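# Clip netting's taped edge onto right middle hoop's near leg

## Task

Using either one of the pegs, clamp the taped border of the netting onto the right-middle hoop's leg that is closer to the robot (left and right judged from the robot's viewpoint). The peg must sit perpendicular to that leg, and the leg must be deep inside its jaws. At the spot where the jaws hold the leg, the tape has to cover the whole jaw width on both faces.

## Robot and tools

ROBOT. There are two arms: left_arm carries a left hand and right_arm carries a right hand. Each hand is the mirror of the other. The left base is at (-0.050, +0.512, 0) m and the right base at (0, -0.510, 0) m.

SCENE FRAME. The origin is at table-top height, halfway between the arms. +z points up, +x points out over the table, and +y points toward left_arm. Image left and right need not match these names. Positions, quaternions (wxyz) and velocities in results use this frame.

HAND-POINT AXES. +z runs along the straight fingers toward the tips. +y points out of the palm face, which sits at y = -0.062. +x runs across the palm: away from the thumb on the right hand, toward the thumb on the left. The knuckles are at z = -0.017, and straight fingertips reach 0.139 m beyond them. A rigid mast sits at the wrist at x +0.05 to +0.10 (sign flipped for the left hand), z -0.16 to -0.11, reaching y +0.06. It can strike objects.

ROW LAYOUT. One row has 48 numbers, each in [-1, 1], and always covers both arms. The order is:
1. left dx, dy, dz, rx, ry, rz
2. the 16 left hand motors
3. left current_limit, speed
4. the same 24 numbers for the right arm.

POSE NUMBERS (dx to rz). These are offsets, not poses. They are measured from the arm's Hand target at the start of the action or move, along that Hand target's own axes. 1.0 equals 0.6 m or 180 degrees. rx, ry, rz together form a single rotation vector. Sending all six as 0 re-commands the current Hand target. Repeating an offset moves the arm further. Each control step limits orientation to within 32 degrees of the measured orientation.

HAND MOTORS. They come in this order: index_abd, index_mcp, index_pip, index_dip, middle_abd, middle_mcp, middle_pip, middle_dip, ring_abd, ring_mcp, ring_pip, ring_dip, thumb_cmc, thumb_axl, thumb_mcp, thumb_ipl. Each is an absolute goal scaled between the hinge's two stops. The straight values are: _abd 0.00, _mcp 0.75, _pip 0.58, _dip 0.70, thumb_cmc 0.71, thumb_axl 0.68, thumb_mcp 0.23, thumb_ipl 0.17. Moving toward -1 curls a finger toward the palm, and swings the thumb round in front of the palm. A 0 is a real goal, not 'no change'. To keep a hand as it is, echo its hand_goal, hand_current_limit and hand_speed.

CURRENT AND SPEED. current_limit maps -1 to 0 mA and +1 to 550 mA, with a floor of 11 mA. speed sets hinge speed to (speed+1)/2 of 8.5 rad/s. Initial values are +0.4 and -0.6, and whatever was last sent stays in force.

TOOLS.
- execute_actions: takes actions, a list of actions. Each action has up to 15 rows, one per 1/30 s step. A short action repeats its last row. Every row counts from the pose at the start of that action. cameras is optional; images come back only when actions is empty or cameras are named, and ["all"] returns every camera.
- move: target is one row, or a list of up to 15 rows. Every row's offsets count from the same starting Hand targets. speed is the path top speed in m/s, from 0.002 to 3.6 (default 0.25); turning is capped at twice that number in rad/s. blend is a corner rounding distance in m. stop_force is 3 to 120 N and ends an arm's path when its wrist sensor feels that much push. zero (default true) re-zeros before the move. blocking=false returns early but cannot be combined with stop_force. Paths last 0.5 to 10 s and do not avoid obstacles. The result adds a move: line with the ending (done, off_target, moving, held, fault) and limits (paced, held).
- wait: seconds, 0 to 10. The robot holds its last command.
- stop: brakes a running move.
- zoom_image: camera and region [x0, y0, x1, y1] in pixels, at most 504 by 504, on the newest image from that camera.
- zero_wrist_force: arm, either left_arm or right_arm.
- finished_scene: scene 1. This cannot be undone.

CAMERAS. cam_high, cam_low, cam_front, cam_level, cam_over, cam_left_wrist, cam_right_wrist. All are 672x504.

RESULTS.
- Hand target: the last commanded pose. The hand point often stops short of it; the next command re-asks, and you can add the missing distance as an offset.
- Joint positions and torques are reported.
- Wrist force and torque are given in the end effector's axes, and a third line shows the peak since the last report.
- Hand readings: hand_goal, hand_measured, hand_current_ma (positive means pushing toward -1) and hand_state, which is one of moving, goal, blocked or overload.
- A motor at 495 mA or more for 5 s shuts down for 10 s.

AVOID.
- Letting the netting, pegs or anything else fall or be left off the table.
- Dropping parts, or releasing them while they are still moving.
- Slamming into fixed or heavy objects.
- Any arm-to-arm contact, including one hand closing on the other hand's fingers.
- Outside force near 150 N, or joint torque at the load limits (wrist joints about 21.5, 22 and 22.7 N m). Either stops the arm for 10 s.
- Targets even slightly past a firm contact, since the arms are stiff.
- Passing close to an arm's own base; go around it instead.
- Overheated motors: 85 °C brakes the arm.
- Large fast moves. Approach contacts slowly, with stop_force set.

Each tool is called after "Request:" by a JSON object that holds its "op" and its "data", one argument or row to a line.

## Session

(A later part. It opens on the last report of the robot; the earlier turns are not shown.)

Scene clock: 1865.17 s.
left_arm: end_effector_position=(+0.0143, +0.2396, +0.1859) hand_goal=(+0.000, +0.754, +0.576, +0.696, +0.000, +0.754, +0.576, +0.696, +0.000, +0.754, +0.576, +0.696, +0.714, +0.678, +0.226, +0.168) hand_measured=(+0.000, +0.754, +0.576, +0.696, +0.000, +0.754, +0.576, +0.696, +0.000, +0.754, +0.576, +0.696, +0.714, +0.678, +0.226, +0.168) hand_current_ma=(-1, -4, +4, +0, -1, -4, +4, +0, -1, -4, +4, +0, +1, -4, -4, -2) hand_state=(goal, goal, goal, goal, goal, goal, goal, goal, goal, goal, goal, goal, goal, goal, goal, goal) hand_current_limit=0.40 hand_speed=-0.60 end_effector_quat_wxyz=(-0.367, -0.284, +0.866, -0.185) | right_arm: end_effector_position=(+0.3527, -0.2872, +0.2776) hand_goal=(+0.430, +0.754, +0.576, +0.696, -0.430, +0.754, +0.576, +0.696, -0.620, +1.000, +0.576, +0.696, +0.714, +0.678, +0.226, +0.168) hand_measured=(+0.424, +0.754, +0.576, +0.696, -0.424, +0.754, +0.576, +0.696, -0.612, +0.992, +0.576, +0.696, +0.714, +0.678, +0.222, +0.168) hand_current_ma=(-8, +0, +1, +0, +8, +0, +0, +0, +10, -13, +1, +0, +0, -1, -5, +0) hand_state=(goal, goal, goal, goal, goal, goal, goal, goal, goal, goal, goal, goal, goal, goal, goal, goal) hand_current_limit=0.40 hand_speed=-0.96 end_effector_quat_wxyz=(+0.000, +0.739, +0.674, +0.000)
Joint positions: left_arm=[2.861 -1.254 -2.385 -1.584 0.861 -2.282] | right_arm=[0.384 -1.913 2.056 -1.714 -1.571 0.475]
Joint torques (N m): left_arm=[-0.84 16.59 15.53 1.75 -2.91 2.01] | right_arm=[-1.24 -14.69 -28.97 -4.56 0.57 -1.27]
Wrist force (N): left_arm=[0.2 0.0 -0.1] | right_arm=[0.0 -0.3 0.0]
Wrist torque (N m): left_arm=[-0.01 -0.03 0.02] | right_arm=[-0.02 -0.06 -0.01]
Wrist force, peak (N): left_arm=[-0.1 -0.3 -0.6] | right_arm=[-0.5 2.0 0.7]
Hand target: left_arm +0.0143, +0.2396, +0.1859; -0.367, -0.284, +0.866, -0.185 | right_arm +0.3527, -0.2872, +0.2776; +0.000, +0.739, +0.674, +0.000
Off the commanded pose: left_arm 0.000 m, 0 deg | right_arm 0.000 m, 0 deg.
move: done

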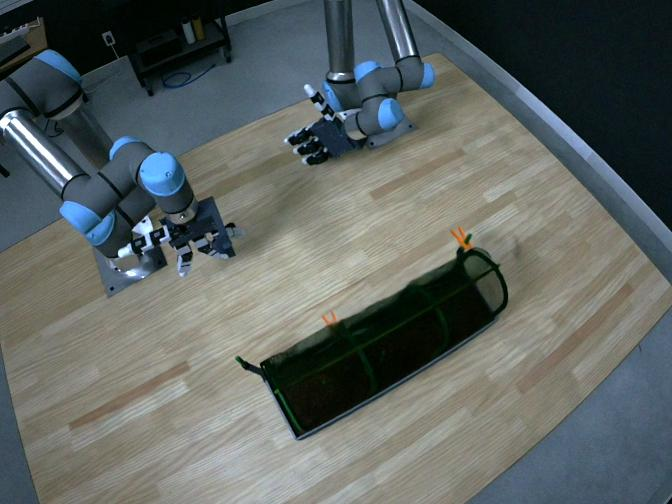

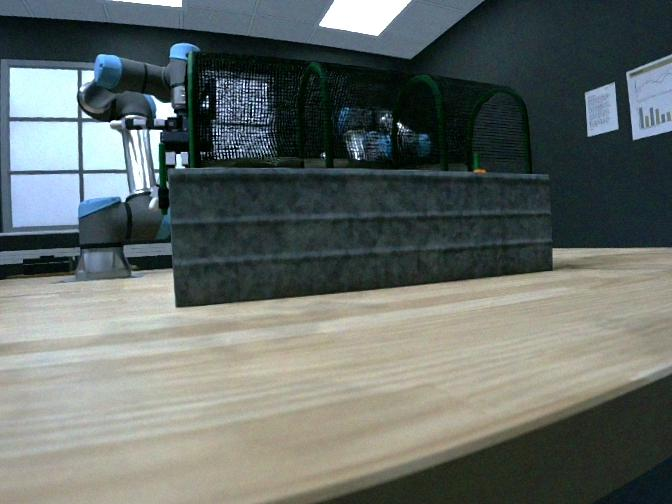

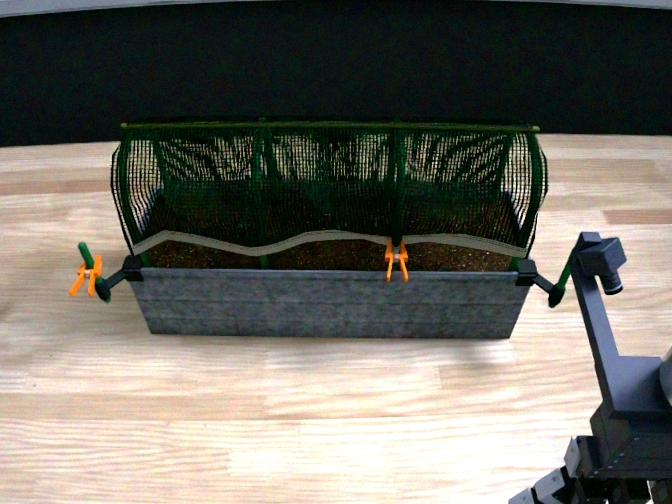

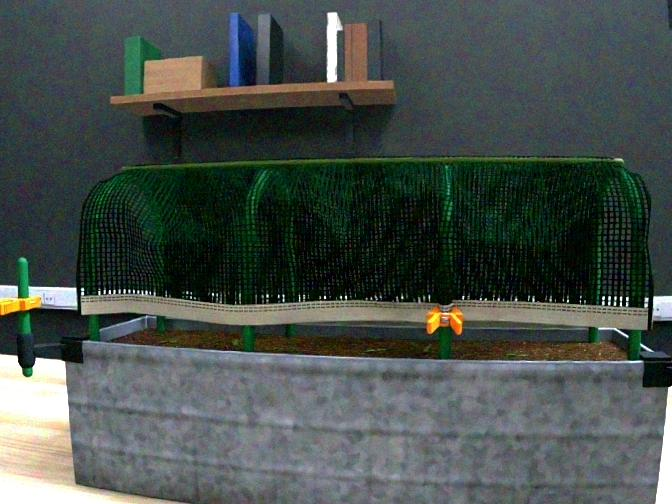

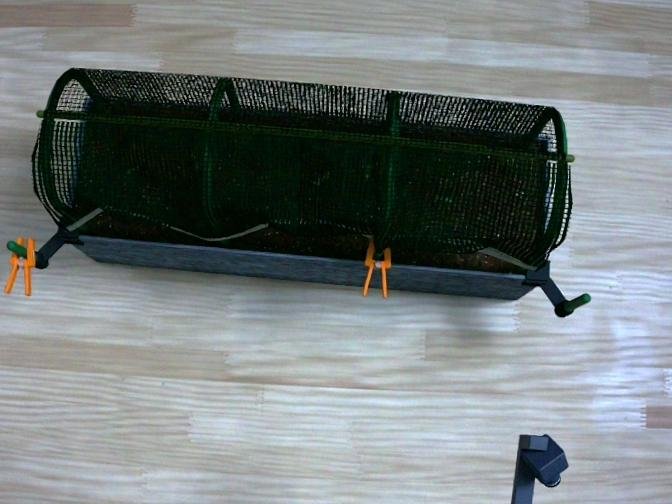

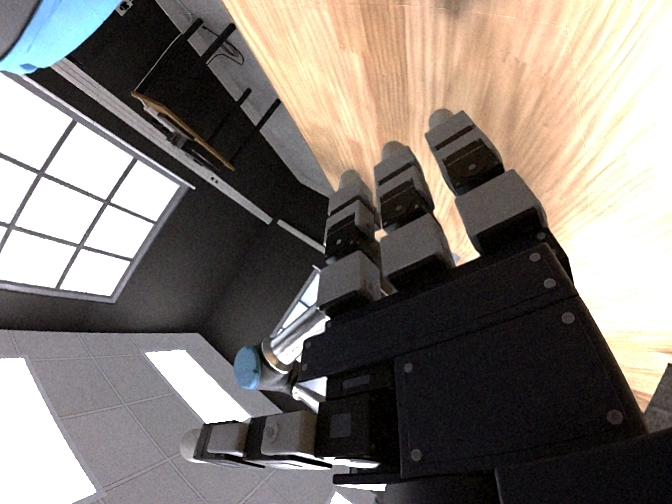

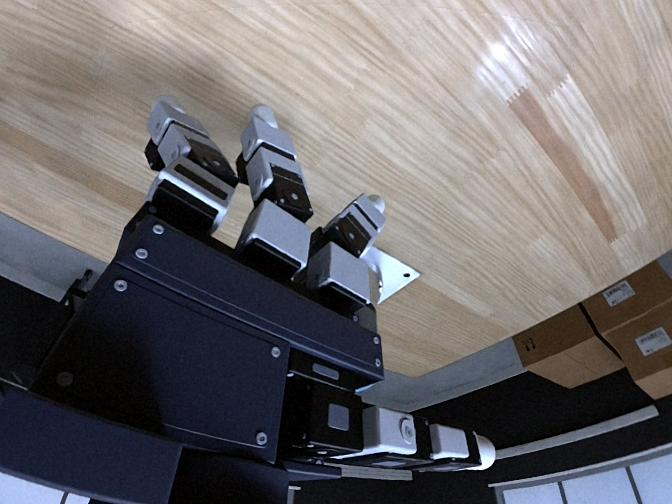

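Request:
{"op": "move", "data": {
  "target": [
    [0,0,0,0,0,0,0,0.754,0.576,0.696,0,0.754,0.576,0.696,0,0.754,0.576,0.696,0.714,0.678,0.226,0.168,0.4,-0.6,0.38,0.08,0,0,0,0,0.43,0.754,0.576,0.696,-0.43,0.754,0.576,0.696,-0.62,1.0,0.576,0.696,0.714,0.678,0.226,0.168,0.4,-0.96],
    [0,0,0,0,0,0,0,0.754,0.576,0.696,0,0.754,0.576,0.696,0,0.754,0.576,0.696,0.714,0.678,0.226,0.168,0.4,-0.6,0.38,0.28,0.05,0,0,0,0.43,0.754,0.576,0.696,-0.43,0.754,0.576,0.696,-0.62,1.0,0.576,0.696,0.714,0.678,0.226,0.168,0.4,-0.96]
  ],
  "speed": 0.15,
  "blend": [0.04,0]
}}

Request:
{"op": "move", "data": {
  "target": [0,0,0,0,0,0,0,0.754,0.576,0.696,0,0.754,0.576,0.696,0,0.754,0.576,0.696,0.714,0.678,0.226,0.168,0.4,-0.6,0,0.1,0,0,0,0,0.43,0.754,0.576,0.696,-0.43,0.754,0.576,0.696,-0.62,1.0,0.576,0.696,0.714,0.678,0.226,0.168,0.4,-0.96],
  "speed": 0.04,
  "stop_force": 3,
  "cameras": ["cam_level","cam_over","cam_right_wrist"]
}}

Scene clock: 2114.07 s.
left_arm: end_effector_position=(+0.0143, +0.2396, +0.1859) hand_goal=(+0.000, +0.754, +0.576, +0.696, +0.000, +0.754, +0.576, +0.696, +0.000, +0.754, +0.576, +0.696, +0.714, +0.678, +0.226, +0.168) hand_measured=(+0.000, +0.754, +0.576, +0.696, +0.000, +0.754, +0.576, +0.696, +0.000, +0.754, +0.576, +0.696, +0.714, +0.678, +0.226, +0.168) hand_current_ma=(-1, -4, +4, +0, -1, -4, +4, +0, -1, -4, +4, +0, +1, -4, -4, -2) hand_state=(goal, goal, goal, goal, goal, goal, goal, goal, goal, goal, goal, goal, goal, goal, goal, goal) hand_current_limit=0.40 hand_speed=-0.60 end_effector_quat_wxyz=(-0.367, -0.284, +0.866, -0.185) | right_arm: end_effector_position=(+0.5409, -0.0756, +0.2478) hand_goal=(+0.430, +0.754, +0.576, +0.696, -0.430, +0.754, +0.576, +0.696, -0.620, +1.000, +0.576, +0.696, +0.714, +0.678, +0.226, +0.168) hand_measured=(+0.424, +0.754, +0.576, +0.696, -0.424, +0.754, +0.576, +0.696, -0.614, +0.994, +0.576, +0.696, +0.714, +0.678, +0.222, +0.168) hand_current_ma=(-6, +0, +1, +0, +6, +0, +0, +0, +8, -11, +1, +0, +0, -1, -6, +0) hand_state=(goal, goal, goal, goal, goal, goal, goal, goal, goal, goal, goal, goal, goal, goal, goal, goal) hand_current_limit=0.40 hand_speed=-0.96 end_effector_quat_wxyz=(+0.000, +0.739, +0.674, +0.000)
Joint positions: left_arm=[2.861 -1.254 -2.385 -1.584 0.861 -2.282] | right_arm=[0.586 -1.197 1.404 -1.779 -1.571 0.678]
Joint torques (N m): left_arm=[-0.38 16.59 14.15 1.62 -2.65 1.95] | right_arm=[8.37 -45.49 -11.79 -1.28 1.17 0.43]
Wrist force (N): left_arm=[0.0 -0.1 0.0] | right_arm=[0.0 -0.2 -0.1]
Wrist torque (N m): left_arm=[-0.03 0.00 0.00] | right_arm=[-0.02 -0.03 -0.02]
Wrist force, peak (N): left_arm=[0.1 0.3 -0.5] | right_arm=[0.5 -2.7 0.0]
Hand target: left_arm +0.0143, +0.2396, +0.1859; -0.367, -0.284, +0.866, -0.185 | right_arm +0.5409, -0.0755, +0.2478; +0.000, +0.739, +0.674, +0.000
Off the commanded pose: left_arm 0.000 m, 0 deg | right_arm 0.000 m, 0 deg.
move: done

Scene clock: 2116.63 s.
left_arm: end_effector_position=(+0.0143, +0.2396, +0.1859) hand_goal=(+0.000, +0.754, +0.576, +0.696, +0.000, +0.754, +0.576, +0.696, +0.000, +0.754, +0.576, +0.696, +0.714, +0.678, +0.226, +0.168) hand_measured=(+0.000, +0.754, +0.576, +0.696, +0.000, +0.754, +0.576, +0.696, +0.000, +0.754, +0.576, +0.696, +0.714, +0.678, +0.226, +0.168) hand_current_ma=(-1, -4, +4, +0, -1, -4, +4, +0, -1, -4, +4, +0, +1, -4, -4, -2) hand_state=(goal, goal, goal, goal, goal, goal, goal, goal, goal, goal, goal, goal, goal, goal, goal, goal) hand_current_limit=0.40 hand_speed=-0.60 end_effector_quat_wxyz=(-0.367, -0.284, +0.866, -0.185) | right_arm: end_effector_position=(+0.6006, -0.0810, +0.2478) hand_goal=(+0.430, +0.754, +0.576, +0.696, -0.430, +0.754, +0.576, +0.696, -0.620, +1.000, +0.576, +0.696, +0.714, +0.678, +0.226, +0.168) hand_measured=(+0.424, +0.754, +0.576, +0.696, -0.424, +0.754, +0.576, +0.696, -0.614, +0.994, +0.576, +0.696, +0.714, +0.678, +0.222, +0.168) hand_current_ma=(-6, +0, +1, +0, +6, +0, +0, +0, +8, -11, +1, +0, +0, -1, -6, +0) hand_state=(goal, goal, goal, goal, goal, goal, goal, goal, goal, goal, goal, goal, goal, goal, goal, goal) hand_current_limit=0.40 hand_speed=-0.96 end_effector_quat_wxyz=(+0.000, +0.739, +0.674, +0.000)
Joint positions: left_arm=[2.861 -1.254 -2.385 -1.584 0.861 -2.282] | right_arm=[0.531 -1.1 1.264 -1.735 -1.571 0.623]
Joint torques (N m): left_arm=[-0.61 17.34 14.57 1.68 -2.8 1.93] | right_arm=[10.57 -56.07 -9.59 -4.85 0.9 1.3]
Wrist force (N): left_arm=[0.2 0.0 -0.3] | right_arm=[-0.4 -0.2 0.0]
Wrist torque (N m): left_arm=[0.02 -0.03 0.02] | right_arm=[-0.02 0.01 -0.04]
Wrist force, peak (N): left_arm=[0.2 0.3 -0.4] | right_arm=[0.3 -1.3 -0.1]
Hand target: left_arm +0.0143, +0.2396, +0.1859; -0.367, -0.284, +0.866, -0.185 | right_arm +0.6006, -0.0810, +0.2478; +0.000, +0.739, +0.674, +0.000
Off the commanded pose: left_arm 0.000 m, 0 deg | right_arm 0.000 m, 0 deg.
move: done
Images, in order (width x height): cam_level 672x504, cam_over 672x504, cam_right_wrist 672x504.

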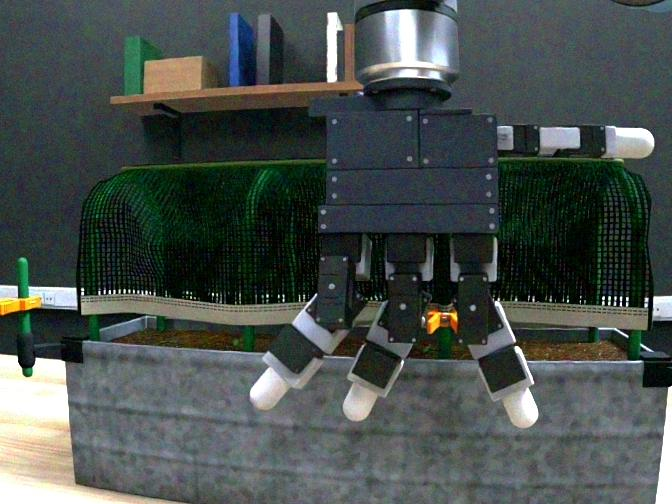

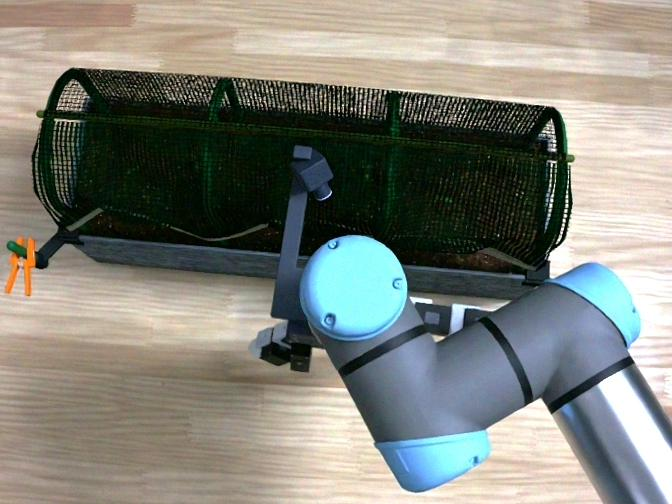

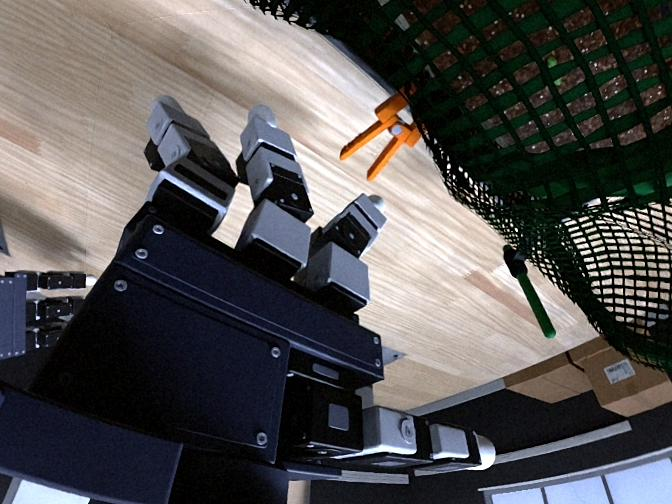

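Request:
{"op": "move", "data": {
  "target": [0,0,0,0,0,0,0,0.754,0.576,0.696,0,0.754,0.576,0.696,0,0.754,0.576,0.696,0.714,0.678,0.226,0.168,0.4,-0.6,0,0.073,0,0,0,0,0.43,0.754,0.576,0.696,-0.43,0.754,0.576,0.696,-0.62,1.0,0.576,0.696,0.714,0.678,0.226,0.168,0.4,-0.96],
  "speed": 0.03,
  "stop_force": 3,
  "cameras": ["cam_level"]
}}

Request:
{"op": "zoom_image", "data": {
  "camera": "cam_level",
  "region": [400, 275, 490, 365]
}}

Scene clock: 2126.10 s.
left_arm: end_effector_position=(+0.0143, +0.2396, +0.1859) hand_goal=(+0.000, +0.754, +0.576, +0.696, +0.000, +0.754, +0.576, +0.696, +0.000, +0.754, +0.576, +0.696, +0.714, +0.678, +0.226, +0.168) hand_measured=(+0.000, +0.754, +0.576, +0.696, +0.000, +0.754, +0.576, +0.696, +0.000, +0.754, +0.576, +0.696, +0.714, +0.678, +0.226, +0.168) hand_current_ma=(-1, -4, +4, +0, -1, -4, +4, +0, -1, -4, +4, +0, +1, -4, -4, -2) hand_state=(goal, goal, goal, goal, goal, goal, goal, goal, goal, goal, goal, goal, goal, goal, goal, goal) hand_current_limit=0.40 hand_speed=-0.60 end_effector_quat_wxyz=(-0.367, -0.284, +0.866, -0.185) | right_arm: end_effector_position=(+0.6443, -0.0850, +0.2478) hand_goal=(+0.430, +0.754, +0.576, +0.696, -0.430, +0.754, +0.576, +0.696, -0.620, +1.000, +0.576, +0.696, +0.714, +0.678, +0.226, +0.168) hand_measured=(+0.424, +0.754, +0.576, +0.696, -0.424, +0.754, +0.576, +0.696, -0.614, +0.994, +0.576, +0.696, +0.714, +0.678, +0.222, +0.168) hand_current_ma=(-6, +0, +1, +0, +6, +0, +0, +0, +8, -11, +1, +0, +0, -1, -6, +0) hand_state=(goal, goal, goal, goal, goal, goal, goal, goal, goal, goal, goal, goal, goal, goal, goal, goal) hand_current_limit=0.40 hand_speed=-0.96 end_effector_quat_wxyz=(+0.000, +0.739, +0.674, +0.000)
Joint positions: left_arm=[2.861 -1.254 -2.385 -1.584 0.861 -2.282] | right_arm=[0.495 -1.022 1.145 -1.694 -1.571 0.587]
Joint torques (N m): left_arm=[-1.35 16.91 14.76 1.7 -2.68 1.73] | right_arm=[10.63 -58.48 -8.65 -4.76 1.11 0.96]
Wrist force (N): left_arm=[-0.2 -0.1 -0.2] | right_arm=[-0.3 0.0 0.0]
Wrist torque (N m): left_arm=[-0.01 0.02 -0.01] | right_arm=[0.00 0.00 -0.02]
Wrist force, peak (N): left_arm=[0.0 0.4 -0.3] | right_arm=[0.1 -0.9 0.0]
Hand target: left_arm +0.0143, +0.2396, +0.1859; -0.367, -0.284, +0.866, -0.185 | right_arm +0.6443, -0.0850, +0.2478; +0.000, +0.739, +0.674, +0.000
Off the commanded pose: left_arm 0.000 m, 0 deg | right_arm 0.000 m, 0 deg.
move: done
Images, in order (width x height): cam_level 672x504.

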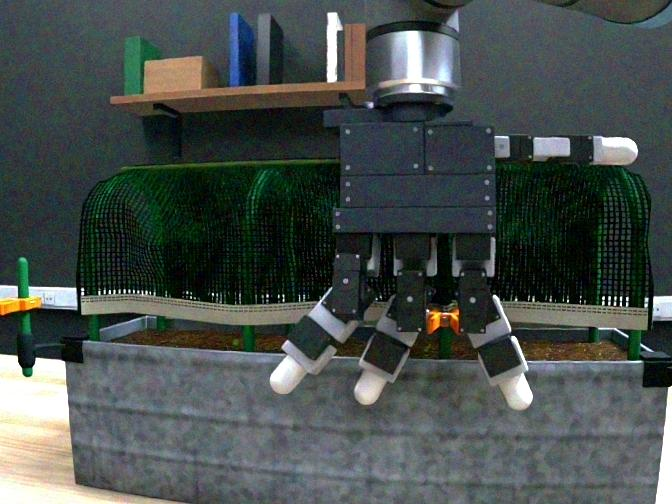

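Scaled by 5.600 from the camera's 672x504 image, which has a finer 960x720 frame.

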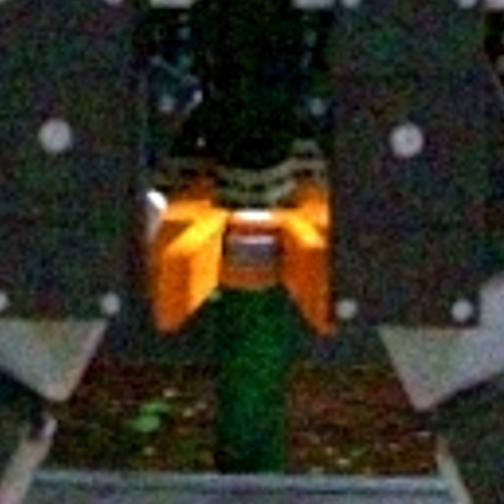

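Request:
{"op": "move", "data": {
  "target": [0,0,0,0,0,0,0,0.754,0.576,0.696,0,0.754,0.576,0.696,0,0.754,0.576,0.696,0.714,0.678,0.226,0.168,0.4,-0.6,0,0,0,0,0,0,-0.06,0.754,0.576,0.696,0.06,0.754,0.576,0.696,-0.62,1.0,0.576,0.696,0.714,0.678,0.226,0.168,0.75,-0.95],
  "cameras": ["cam_level"]
}}

Request:
{"op": "zoom_image", "data": {
  "camera": "cam_level",
  "region": [400, 275, 490, 365]
}}

Scene clock: 2133.60 s.
left_arm: end_effector_position=(+0.0143, +0.2396, +0.1859) hand_goal=(+0.000, +0.754, +0.576, +0.696, +0.000, +0.754, +0.576, +0.696, +0.000, +0.754, +0.576, +0.696, +0.714, +0.678, +0.226, +0.168) hand_measured=(+0.000, +0.754, +0.576, +0.696, +0.000, +0.754, +0.576, +0.696, +0.000, +0.754, +0.576, +0.696, +0.714, +0.678, +0.226, +0.168) hand_current_ma=(-1, -4, +4, +0, -1, -4, +4, +0, -1, -4, +4, +0, +1, -4, -4, -2) hand_state=(goal, goal, goal, goal, goal, goal, goal, goal, goal, goal, goal, goal, goal, goal, goal, goal) hand_current_limit=0.40 hand_speed=-0.60 end_effector_quat_wxyz=(-0.367, -0.284, +0.866, -0.185) | right_arm: end_effector_position=(+0.6443, -0.0850, +0.2478) hand_goal=(-0.060, +0.754, +0.576, +0.696, +0.060, +0.754, +0.576, +0.696, -0.620, +1.000, +0.576, +0.696, +0.714, +0.678, +0.226, +0.168) hand_measured=(+0.058, +0.762, +0.576, +0.696, -0.070, +0.754, +0.576, +0.696, -0.614, +0.994, +0.576, +0.696, +0.714, +0.678, +0.222, +0.168) hand_current_ma=(+357, +13, +1, +0, -406, +0, +0, +0, +8, -11, +1, +0, +0, -1, -6, +0) hand_state=(blocked, goal, goal, goal, blocked, goal, goal, goal, goal, goal, goal, goal, goal, goal, goal, goal) hand_current_limit=0.75 hand_speed=-0.95 end_effector_quat_wxyz=(+0.000, +0.739, +0.674, +0.000)
Joint positions: left_arm=[2.861 -1.254 -2.385 -1.584 0.861 -2.282] | right_arm=[0.495 -1.022 1.145 -1.694 -1.571 0.587]
Joint torques (N m): left_arm=[-0.11 17.16 13.47 1.7 -2.79 2.06] | right_arm=[9.75 -60.35 -9.74 -4.9 0.6 1]
Wrist force (N): left_arm=[0.0 0.2 -0.1] | right_arm=[-0.1 -0.9 0.0]
Wrist torque (N m): left_arm=[0.04 -0.01 0.00] | right_arm=[0.02 0.00 -0.01]
Wrist force, peak (N): left_arm=[-0.1 0.3 -0.4] | right_arm=[-0.3 -1.9 0.2]
Hand target: left_arm +0.0143, +0.2396, +0.1859; -0.367, -0.284, +0.866, -0.185 | right_arm +0.6443, -0.0850, +0.2478; +0.000, +0.739, +0.674, +0.000
Off the commanded pose: left_arm 0.000 m, 0 deg | right_arm 0.000 m, 0 deg.
move: done
Images, in order (width x height): cam_level 672x504.

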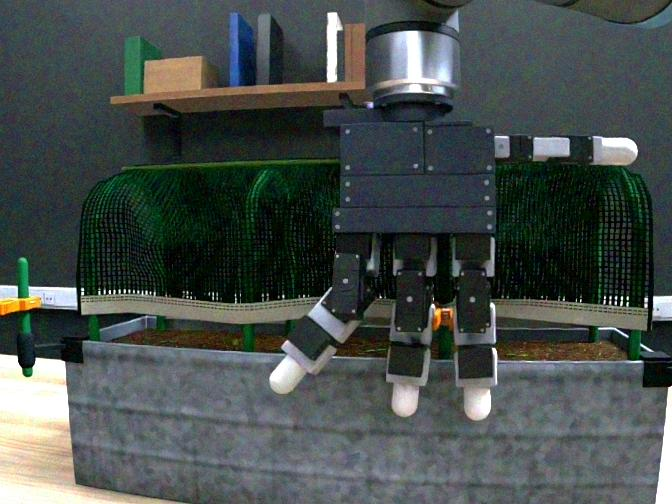

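Scaled by 5.600 from the camera's 672x504 image, which has a finer 960x720 frame.

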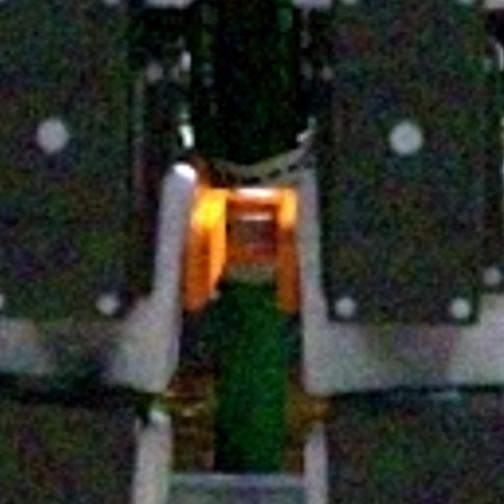

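Request:
{"op": "move", "data": {
  "target": [0,0,0,0,0,0,0,0.754,0.576,0.696,0,0.754,0.576,0.696,0,0.754,0.576,0.696,0.714,0.678,0.226,0.168,0.4,-0.6,0,0,-0.0033,0,0,0,-0.06,0.754,0.576,0.696,0.06,0.754,0.576,0.696,-0.62,1.0,0.576,0.696,0.714,0.678,0.226,0.168,0.75,-0.95],
  "speed": 0.02,
  "cameras": ["cam_level","cam_front"]
}}

Request:
{"op": "zoom_image", "data": {
  "camera": "cam_level",
  "region": [400, 275, 490, 365]
}}

Request:
{"op": "zoom_image", "data": {
  "camera": "cam_level",
  "region": [420, 295, 470, 345]
}}

Scene clock: 2147.30 s.
left_arm: end_effector_position=(+0.0143, +0.2396, +0.1859) hand_goal=(+0.000, +0.754, +0.576, +0.696, +0.000, +0.754, +0.576, +0.696, +0.000, +0.754, +0.576, +0.696, +0.714, +0.678, +0.226, +0.168) hand_measured=(+0.000, +0.754, +0.576, +0.696, +0.000, +0.754, +0.576, +0.696, +0.000, +0.754, +0.576, +0.696, +0.714, +0.678, +0.226, +0.168) hand_current_ma=(-1, -4, +4, +0, -1, -4, +4, +0, -1, -4, +4, +0, +1, -4, -4, -2) hand_state=(goal, goal, goal, goal, goal, goal, goal, goal, goal, goal, goal, goal, goal, goal, goal, goal) hand_current_limit=0.40 hand_speed=-0.60 end_effector_quat_wxyz=(-0.367, -0.284, +0.866, -0.185) | right_arm: end_effector_position=(+0.6443, -0.0850, +0.2498) hand_goal=(-0.060, +0.754, +0.576, +0.696, +0.060, +0.754, +0.576, +0.696, -0.620, +1.000, +0.576, +0.696, +0.714, +0.678, +0.226, +0.168) hand_measured=(+0.058, +0.762, +0.576, +0.696, -0.070, +0.754, +0.576, +0.696, -0.614, +0.994, +0.576, +0.696, +0.714, +0.678, +0.222, +0.168) hand_current_ma=(+356, +13, +1, +0, -405, +0, +0, +0, +8, -11, +1, +0, +0, -1, -6, +0) hand_state=(blocked, goal, goal, goal, blocked, goal, goal, goal, goal, goal, goal, goal, goal, goal, goal, goal) hand_current_limit=0.75 hand_speed=-0.95 end_effector_quat_wxyz=(+0.000, +0.739, +0.674, +0.000)
Joint positions: left_arm=[2.861 -1.254 -2.385 -1.584 0.861 -2.282] | right_arm=[0.495 -1.023 1.14 -1.689 -1.571 0.587]
Joint torques (N m): left_arm=[-0.55 16.23 13.58 1.92 -2.62 2.04] | right_arm=[9.87 -58.14 -27.95 -2.18 0.68 1.06]
Wrist force (N): left_arm=[0.0 -0.2 -0.4] | right_arm=[-0.1 -0.8 0.1]
Wrist torque (N m): left_arm=[0.00 -0.01 0.01] | right_arm=[0.00 -0.01 -0.01]
Wrist force, peak (N): left_arm=[0.2 0.3 -0.5] | right_arm=[-0.2 -1.2 0.3]
Hand target: left_arm +0.0143, +0.2396, +0.1859; -0.367, -0.284, +0.866, -0.185 | right_arm +0.6443, -0.0850, +0.2498; +0.000, +0.739, +0.674, +0.000
Off the commanded pose: left_arm 0.000 m, 0 deg | right_arm 0.000 m, 0 deg.
move: done
Images, in order (width x height): cam_front 672x504, cam_level 672x504.

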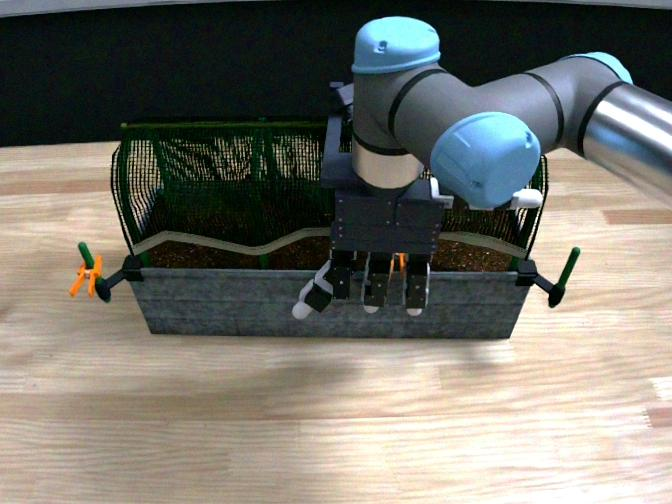

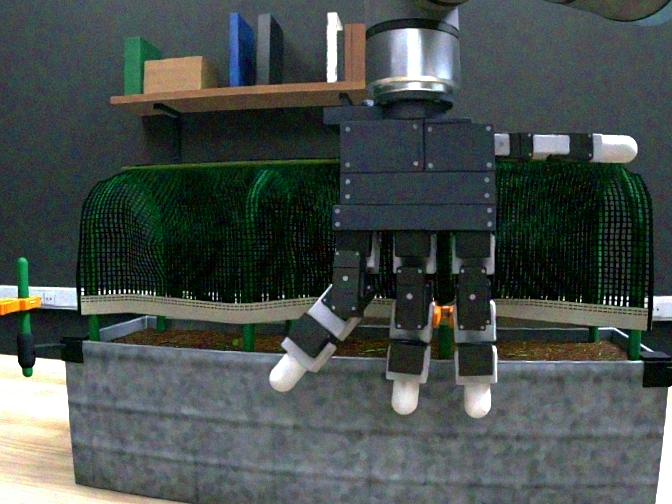

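Scaled by 5.600 from the camera's 672x504 image, which has a finer 960x720 frame.

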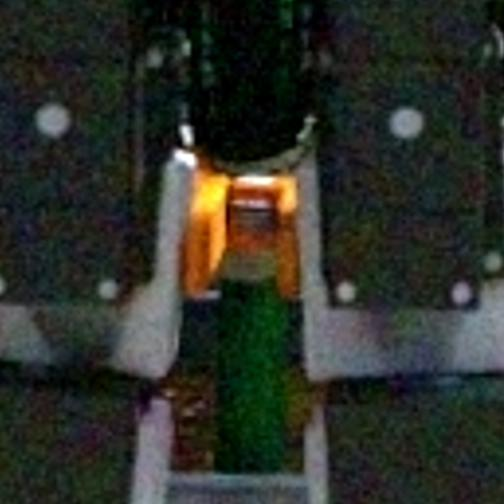

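Scaled by 10.080 from the camera's 672x504 image, which has a finer 960x720 frame.

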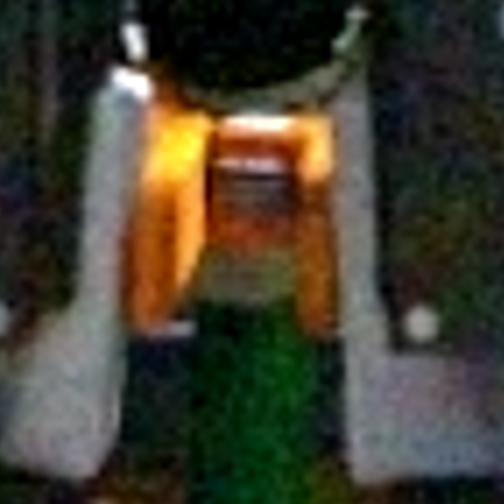

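Request:
{"op": "move", "data": {
  "target": [0,0,0,0,0,0,0,0.754,0.576,0.696,0,0.754,0.576,0.696,0,0.754,0.576,0.696,0.714,0.678,0.226,0.168,0.4,-0.6,0,0,0,0,0,0,0.24,0.754,0.576,0.696,-0.24,0.754,0.576,0.696,-0.62,1.0,0.576,0.696,0.714,0.678,0.226,0.168,0.75,-0.98],
  "cameras": ["cam_level"]
}}

Request:
{"op": "zoom_image", "data": {
  "camera": "cam_level",
  "region": [420, 295, 470, 345]
}}

Scene clock: 2160.63 s.
left_arm: end_effector_position=(+0.0143, +0.2396, +0.1859) hand_goal=(+0.000, +0.754, +0.576, +0.696, +0.000, +0.754, +0.576, +0.696, +0.000, +0.754, +0.576, +0.696, +0.714, +0.678, +0.226, +0.168) hand_measured=(+0.000, +0.754, +0.576, +0.696, +0.000, +0.754, +0.576, +0.696, +0.000, +0.754, +0.576, +0.696, +0.714, +0.678, +0.226, +0.168) hand_current_ma=(-1, -4, +4, +0, -1, -4, +4, +0, -1, -4, +4, +0, +1, -4, -4, -2) hand_state=(goal, goal, goal, goal, goal, goal, goal, goal, goal, goal, goal, goal, goal, goal, goal, goal) hand_current_limit=0.40 hand_speed=-0.60 end_effector_quat_wxyz=(-0.367, -0.284, +0.866, -0.185) | right_arm: end_effector_position=(+0.6443, -0.0850, +0.2498) hand_goal=(+0.240, +0.754, +0.576, +0.696, -0.240, +0.754, +0.576, +0.696, -0.620, +1.000, +0.576, +0.696, +0.714, +0.678, +0.226, +0.168) hand_measured=(+0.058, +0.762, +0.576, +0.696, -0.070, +0.754, +0.576, +0.696, -0.614, +0.994, +0.576, +0.696, +0.714, +0.678, +0.222, +0.168) hand_current_ma=(+209, +13, +1, +0, -254, +0, +0, +0, +8, -11, +1, +0, +0, -1, -6, +0) hand_state=(moving, goal, goal, goal, moving, goal, goal, goal, goal, goal, goal, goal, goal, goal, goal, goal) hand_current_limit=0.75 hand_speed=-0.98 end_effector_quat_wxyz=(+0.000, +0.739, +0.674, +0.000)
Joint positions: left_arm=[2.861 -1.254 -2.385 -1.584 0.861 -2.282] | right_arm=[0.495 -1.023 1.141 -1.689 -1.571 0.587]
Joint torques (N m): left_arm=[-0.22 19.07 13.52 1.93 -2.61 2.04] | right_arm=[8.46 -40.15 -12.02 -3.73 0.7 0.86]
Wrist force (N): left_arm=[-0.2 0.1 -0.2] | right_arm=[0.0 -1.0 0.2]
Wrist torque (N m): left_arm=[0.03 0.02 -0.01] | right_arm=[-0.02 -0.04 0.00]
Wrist force, peak (N): left_arm=[0.1 0.5 -0.4] | right_arm=[-0.3 -1.1 0.3]
Hand target: left_arm +0.0143, +0.2396, +0.1859; -0.367, -0.284, +0.866, -0.185 | right_arm +0.6443, -0.0850, +0.2498; +0.000, +0.739, +0.674, +0.000
Off the commanded pose: left_arm 0.000 m, 0 deg | right_arm 0.000 m, 0 deg.
move: done
Images, in order (width x height): cam_level 672x504.

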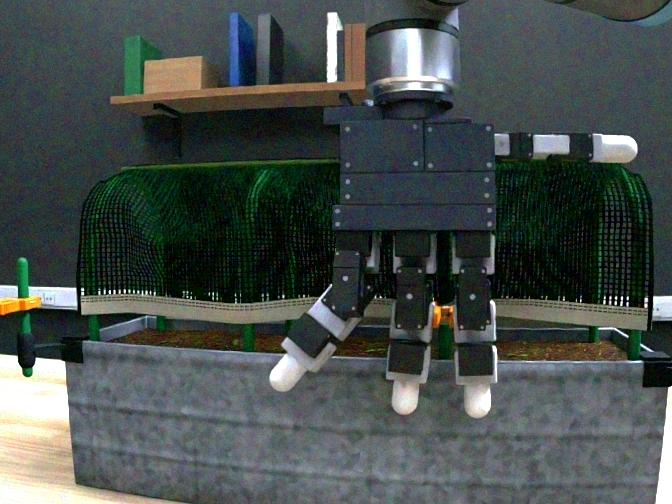

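Scaled by 10.080 from the camera's 672x504 image, which has a finer 960x720 frame.

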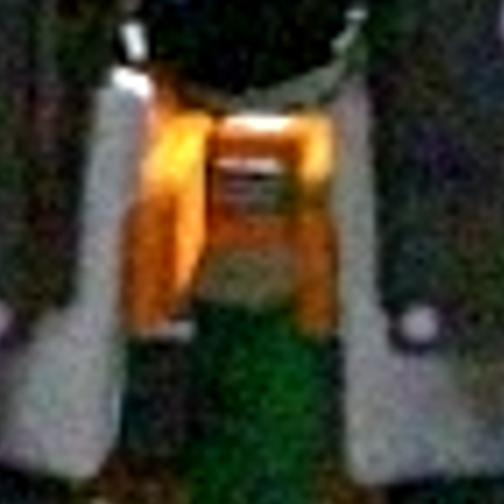

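Request:
{"op": "wait", "data": {
  "seconds": 3,
  "cameras": ["cam_level"]
}}

Request:
{"op": "zoom_image", "data": {
  "camera": "cam_level",
  "region": [420, 295, 470, 345]
}}

Scene clock: 2166.17 s.
left_arm: end_effector_position=(+0.0143, +0.2396, +0.1859) hand_goal=(+0.000, +0.754, +0.576, +0.696, +0.000, +0.754, +0.576, +0.696, +0.000, +0.754, +0.576, +0.696, +0.714, +0.678, +0.226, +0.168) hand_measured=(+0.000, +0.754, +0.576, +0.696, +0.000, +0.754, +0.576, +0.696, +0.000, +0.754, +0.576, +0.696, +0.714, +0.678, +0.226, +0.168) hand_current_ma=(-1, -4, +4, +0, -1, -4, +4, +0, -1, -4, +4, +0, +1, -4, -4, -2) hand_state=(goal, goal, goal, goal, goal, goal, goal, goal, goal, goal, goal, goal, goal, goal, goal, goal) hand_current_limit=0.40 hand_speed=-0.60 end_effector_quat_wxyz=(-0.367, -0.284, +0.866, -0.185) | right_arm: end_effector_position=(+0.6443, -0.0850, +0.2498) hand_goal=(+0.240, +0.754, +0.576, +0.696, -0.240, +0.754, +0.576, +0.696, -0.620, +1.000, +0.576, +0.696, +0.714, +0.678, +0.226, +0.168) hand_measured=(+0.256, +0.760, +0.576, +0.696, -0.260, +0.756, +0.576, +0.696, -0.614, +0.994, +0.576, +0.696, +0.714, +0.678, +0.222, +0.168) hand_current_ma=(+29, +10, +1, +0, -36, +3, +0, +0, +8, -11, +1, +0, +0, -1, -6, +0) hand_state=(goal, goal, goal, goal, blocked, goal, goal, goal, goal, goal, goal, goal, goal, goal, goal, goal) hand_current_limit=0.75 hand_speed=-0.98 end_effector_quat_wxyz=(+0.000, +0.739, +0.674, +0.000)
Joint positions: left_arm=[2.861 -1.254 -2.385 -1.584 0.861 -2.282] | right_arm=[0.495 -1.023 1.141 -1.689 -1.571 0.587]
Joint torques (N m): left_arm=[-0.5 17.47 12.87 1.79 -2.86 2.1] | right_arm=[9.19 -31.49 -11.87 -3.8 0.45 0.79]
Wrist force (N): left_arm=[-0.1 0.1 -0.2] | right_arm=[0.0 -1.2 -0.5]
Wrist torque (N m): left_arm=[0.02 0.00 -0.01] | right_arm=[0.04 -0.01 -0.01]
Wrist force, peak (N): left_arm=[0.0 -0.2 -0.5] | right_arm=[0.1 -1.7 -0.5]
Hand target: left_arm +0.0143, +0.2396, +0.1859; -0.367, -0.284, +0.866, -0.185 | right_arm +0.6443, -0.0850, +0.2498; +0.000, +0.739, +0.674, +0.000
Off the commanded pose: left_arm 0.000 m, 0 deg | right_arm 0.000 m, 0 deg.
wait: 3.00 s; at rest by 0.77 s
Images, in order (width x height): cam_level 672x504.

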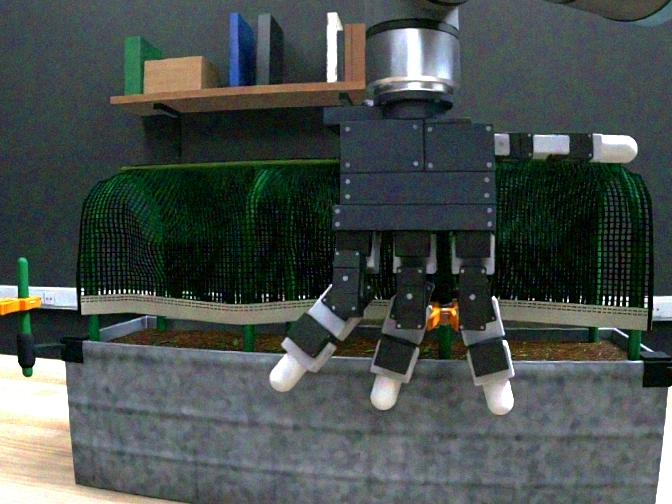

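Scaled by 10.080 from the camera's 672x504 image, which has a finer 960x720 frame.

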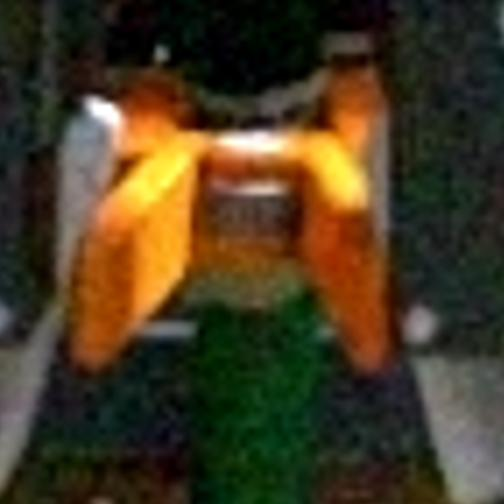

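Request:
{"op": "move", "data": {
  "target": [0,0,0,0,0,0,0,0.754,0.576,0.696,0,0.754,0.576,0.696,0,0.754,0.576,0.696,0.714,0.678,0.226,0.168,0.4,-0.6,0,0,0,0,0,0,0.43,0.754,0.576,0.696,-0.43,0.754,0.576,0.696,-0.62,1.0,0.576,0.696,0.714,0.678,0.226,0.168,0.4,-0.96]
}}

Request:
{"op": "move", "data": {
  "target": [0,0,0,0,0,0,0,0.754,0.576,0.696,0,0.754,0.576,0.696,0,0.754,0.576,0.696,0.714,0.678,0.226,0.168,0.4,-0.6,0,-0.05,0,0,0,0,0.43,0.754,0.576,0.696,-0.43,0.754,0.576,0.696,-0.62,1.0,0.576,0.696,0.714,0.678,0.226,0.168,0.4,-0.96],
  "speed": 0.03,
  "stop_force": 3,
  "cameras": ["cam_level"]
}}

Request:
{"op": "zoom_image", "data": {
  "camera": "cam_level",
  "region": [420, 295, 470, 345]
}}

Scene clock: 2180.03 s.
left_arm: end_effector_position=(+0.0143, +0.2396, +0.1859) hand_goal=(+0.000, +0.754, +0.576, +0.696, +0.000, +0.754, +0.576, +0.696, +0.000, +0.754, +0.576, +0.696, +0.714, +0.678, +0.226, +0.168) hand_measured=(+0.000, +0.754, +0.576, +0.696, +0.000, +0.754, +0.576, +0.696, +0.000, +0.754, +0.576, +0.696, +0.714, +0.678, +0.226, +0.168) hand_current_ma=(-1, -4, +4, +0, -1, -4, +4, +0, -1, -4, +4, +0, +1, -4, -4, -2) hand_state=(goal, goal, goal, goal, goal, goal, goal, goal, goal, goal, goal, goal, goal, goal, goal, goal) hand_current_limit=0.40 hand_speed=-0.60 end_effector_quat_wxyz=(-0.367, -0.284, +0.866, -0.185) | right_arm: end_effector_position=(+0.6443, -0.0850, +0.2498) hand_goal=(+0.430, +0.754, +0.576, +0.696, -0.430, +0.754, +0.576, +0.696, -0.620, +1.000, +0.576, +0.696, +0.714, +0.678, +0.226, +0.168) hand_measured=(+0.422, +0.756, +0.576, +0.696, -0.422, +0.756, +0.576, +0.696, -0.614, +0.994, +0.576, +0.696, +0.714, +0.678, +0.222, +0.168) hand_current_ma=(-10, +1, +1, +0, +11, +1, +0, +0, +8, -11, +1, +0, +0, -1, -6, +0) hand_state=(goal, goal, goal, goal, goal, goal, goal, goal, goal, goal, goal, goal, goal, goal, goal, goal) hand_current_limit=0.40 hand_speed=-0.96 end_effector_quat_wxyz=(+0.000, +0.739, +0.674, +0.000)
Joint positions: left_arm=[2.861 -1.254 -2.385 -1.584 0.861 -2.282] | right_arm=[0.495 -1.023 1.141 -1.689 -1.571 0.587]
Joint torques (N m): left_arm=[-0.14 18.88 14.48 1.83 -2.88 1.91] | right_arm=[9.65 -32.35 -12.14 -3.88 0.32 0.27]
Wrist force (N): left_arm=[0.2 0.2 -0.1] | right_arm=[-0.2 -0.3 0.0]
Wrist torque (N m): left_arm=[0.03 -0.03 0.01] | right_arm=[-0.03 -0.02 -0.01]
Wrist force, peak (N): left_arm=[-0.2 0.4 -0.4] | right_arm=[0.0 -1.4 -0.8]
Hand target: left_arm +0.0143, +0.2396, +0.1859; -0.367, -0.284, +0.866, -0.185 | right_arm +0.6443, -0.0850, +0.2498; +0.000, +0.739, +0.674, +0.000
Off the commanded pose: left_arm 0.000 m, 0 deg | right_arm 0.000 m, 0 deg.
move: done

Scene clock: 2182.13 s.
left_arm: end_effector_position=(+0.0143, +0.2396, +0.1859) hand_goal=(+0.000, +0.754, +0.576, +0.696, +0.000, +0.754, +0.576, +0.696, +0.000, +0.754, +0.576, +0.696, +0.714, +0.678, +0.226, +0.168) hand_measured=(+0.000, +0.754, +0.576, +0.696, +0.000, +0.754, +0.576, +0.696, +0.000, +0.754, +0.576, +0.696, +0.714, +0.678, +0.226, +0.168) hand_current_ma=(-1, -4, +4, +0, -1, -4, +4, +0, -1, -4, +4, +0, +1, -4, -4, -2) hand_state=(goal, goal, goal, goal, goal, goal, goal, goal, goal, goal, goal, goal, goal, goal, goal, goal) hand_current_limit=0.40 hand_speed=-0.60 end_effector_quat_wxyz=(-0.367, -0.284, +0.866, -0.185) | right_arm: end_effector_position=(+0.6144, -0.0823, +0.2498) hand_goal=(+0.430, +0.754, +0.576, +0.696, -0.430, +0.754, +0.576, +0.696, -0.620, +1.000, +0.576, +0.696, +0.714, +0.678, +0.226, +0.168) hand_measured=(+0.422, +0.754, +0.576, +0.696, -0.424, +0.754, +0.576, +0.696, -0.614, +0.994, +0.576, +0.696, +0.714, +0.678, +0.222, +0.168) hand_current_ma=(-9, +1, +1, +0, +6, -1, +0, +0, +8, -11, +1, +0, +0, -1, -6, +0) hand_state=(goal, goal, goal, goal, goal, goal, goal, goal, goal, goal, goal, goal, goal, goal, goal, goal) hand_current_limit=0.40 hand_speed=-0.96 end_effector_quat_wxyz=(+0.000, +0.739, +0.674, +0.000)
Joint positions: left_arm=[2.861 -1.254 -2.385 -1.584 0.861 -2.282] | right_arm=[0.52 -1.077 1.224 -1.718 -1.571 0.611]
Joint torques (N m): left_arm=[-1.05 18.45 13.98 2.08 -2.57 1.82] | right_arm=[-8.61 -29.09 -32.14 -1.05 -0.84 -1.32]
Wrist force (N): left_arm=[0.0 0.2 -0.1] | right_arm=[-0.3 -0.1 0.0]
Wrist torque (N m): left_arm=[0.03 -0.01 0.00] | right_arm=[0.00 -0.02 -0.19]
Wrist force, peak (N): left_arm=[0.3 0.1 -0.4] | right_arm=[-0.3 0.8 -0.4]
Hand target: left_arm +0.0143, +0.2396, +0.1859; -0.367, -0.284, +0.866, -0.185 | right_arm +0.6144, -0.0823, +0.2498; +0.000, +0.739, +0.674, +0.000
Off the commanded pose: left_arm 0.000 m, 0 deg | right_arm 0.000 m, 0 deg.
move: done
Images, in order (width x height): cam_level 672x504.

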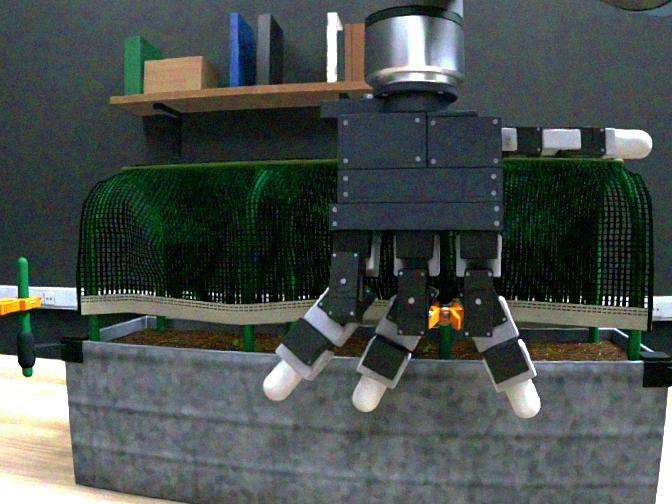

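Scaled by 10.080 from the camera's 672x504 image, which has a finer 960x720 frame.

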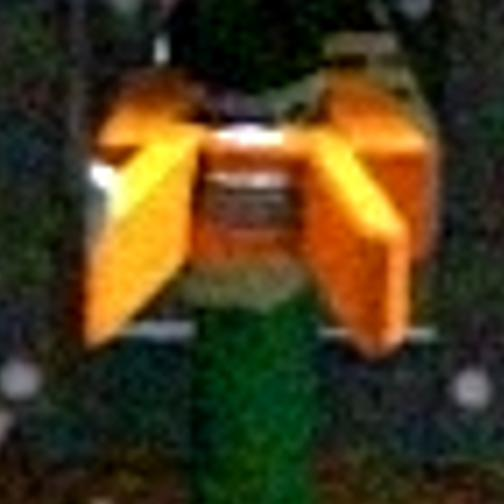

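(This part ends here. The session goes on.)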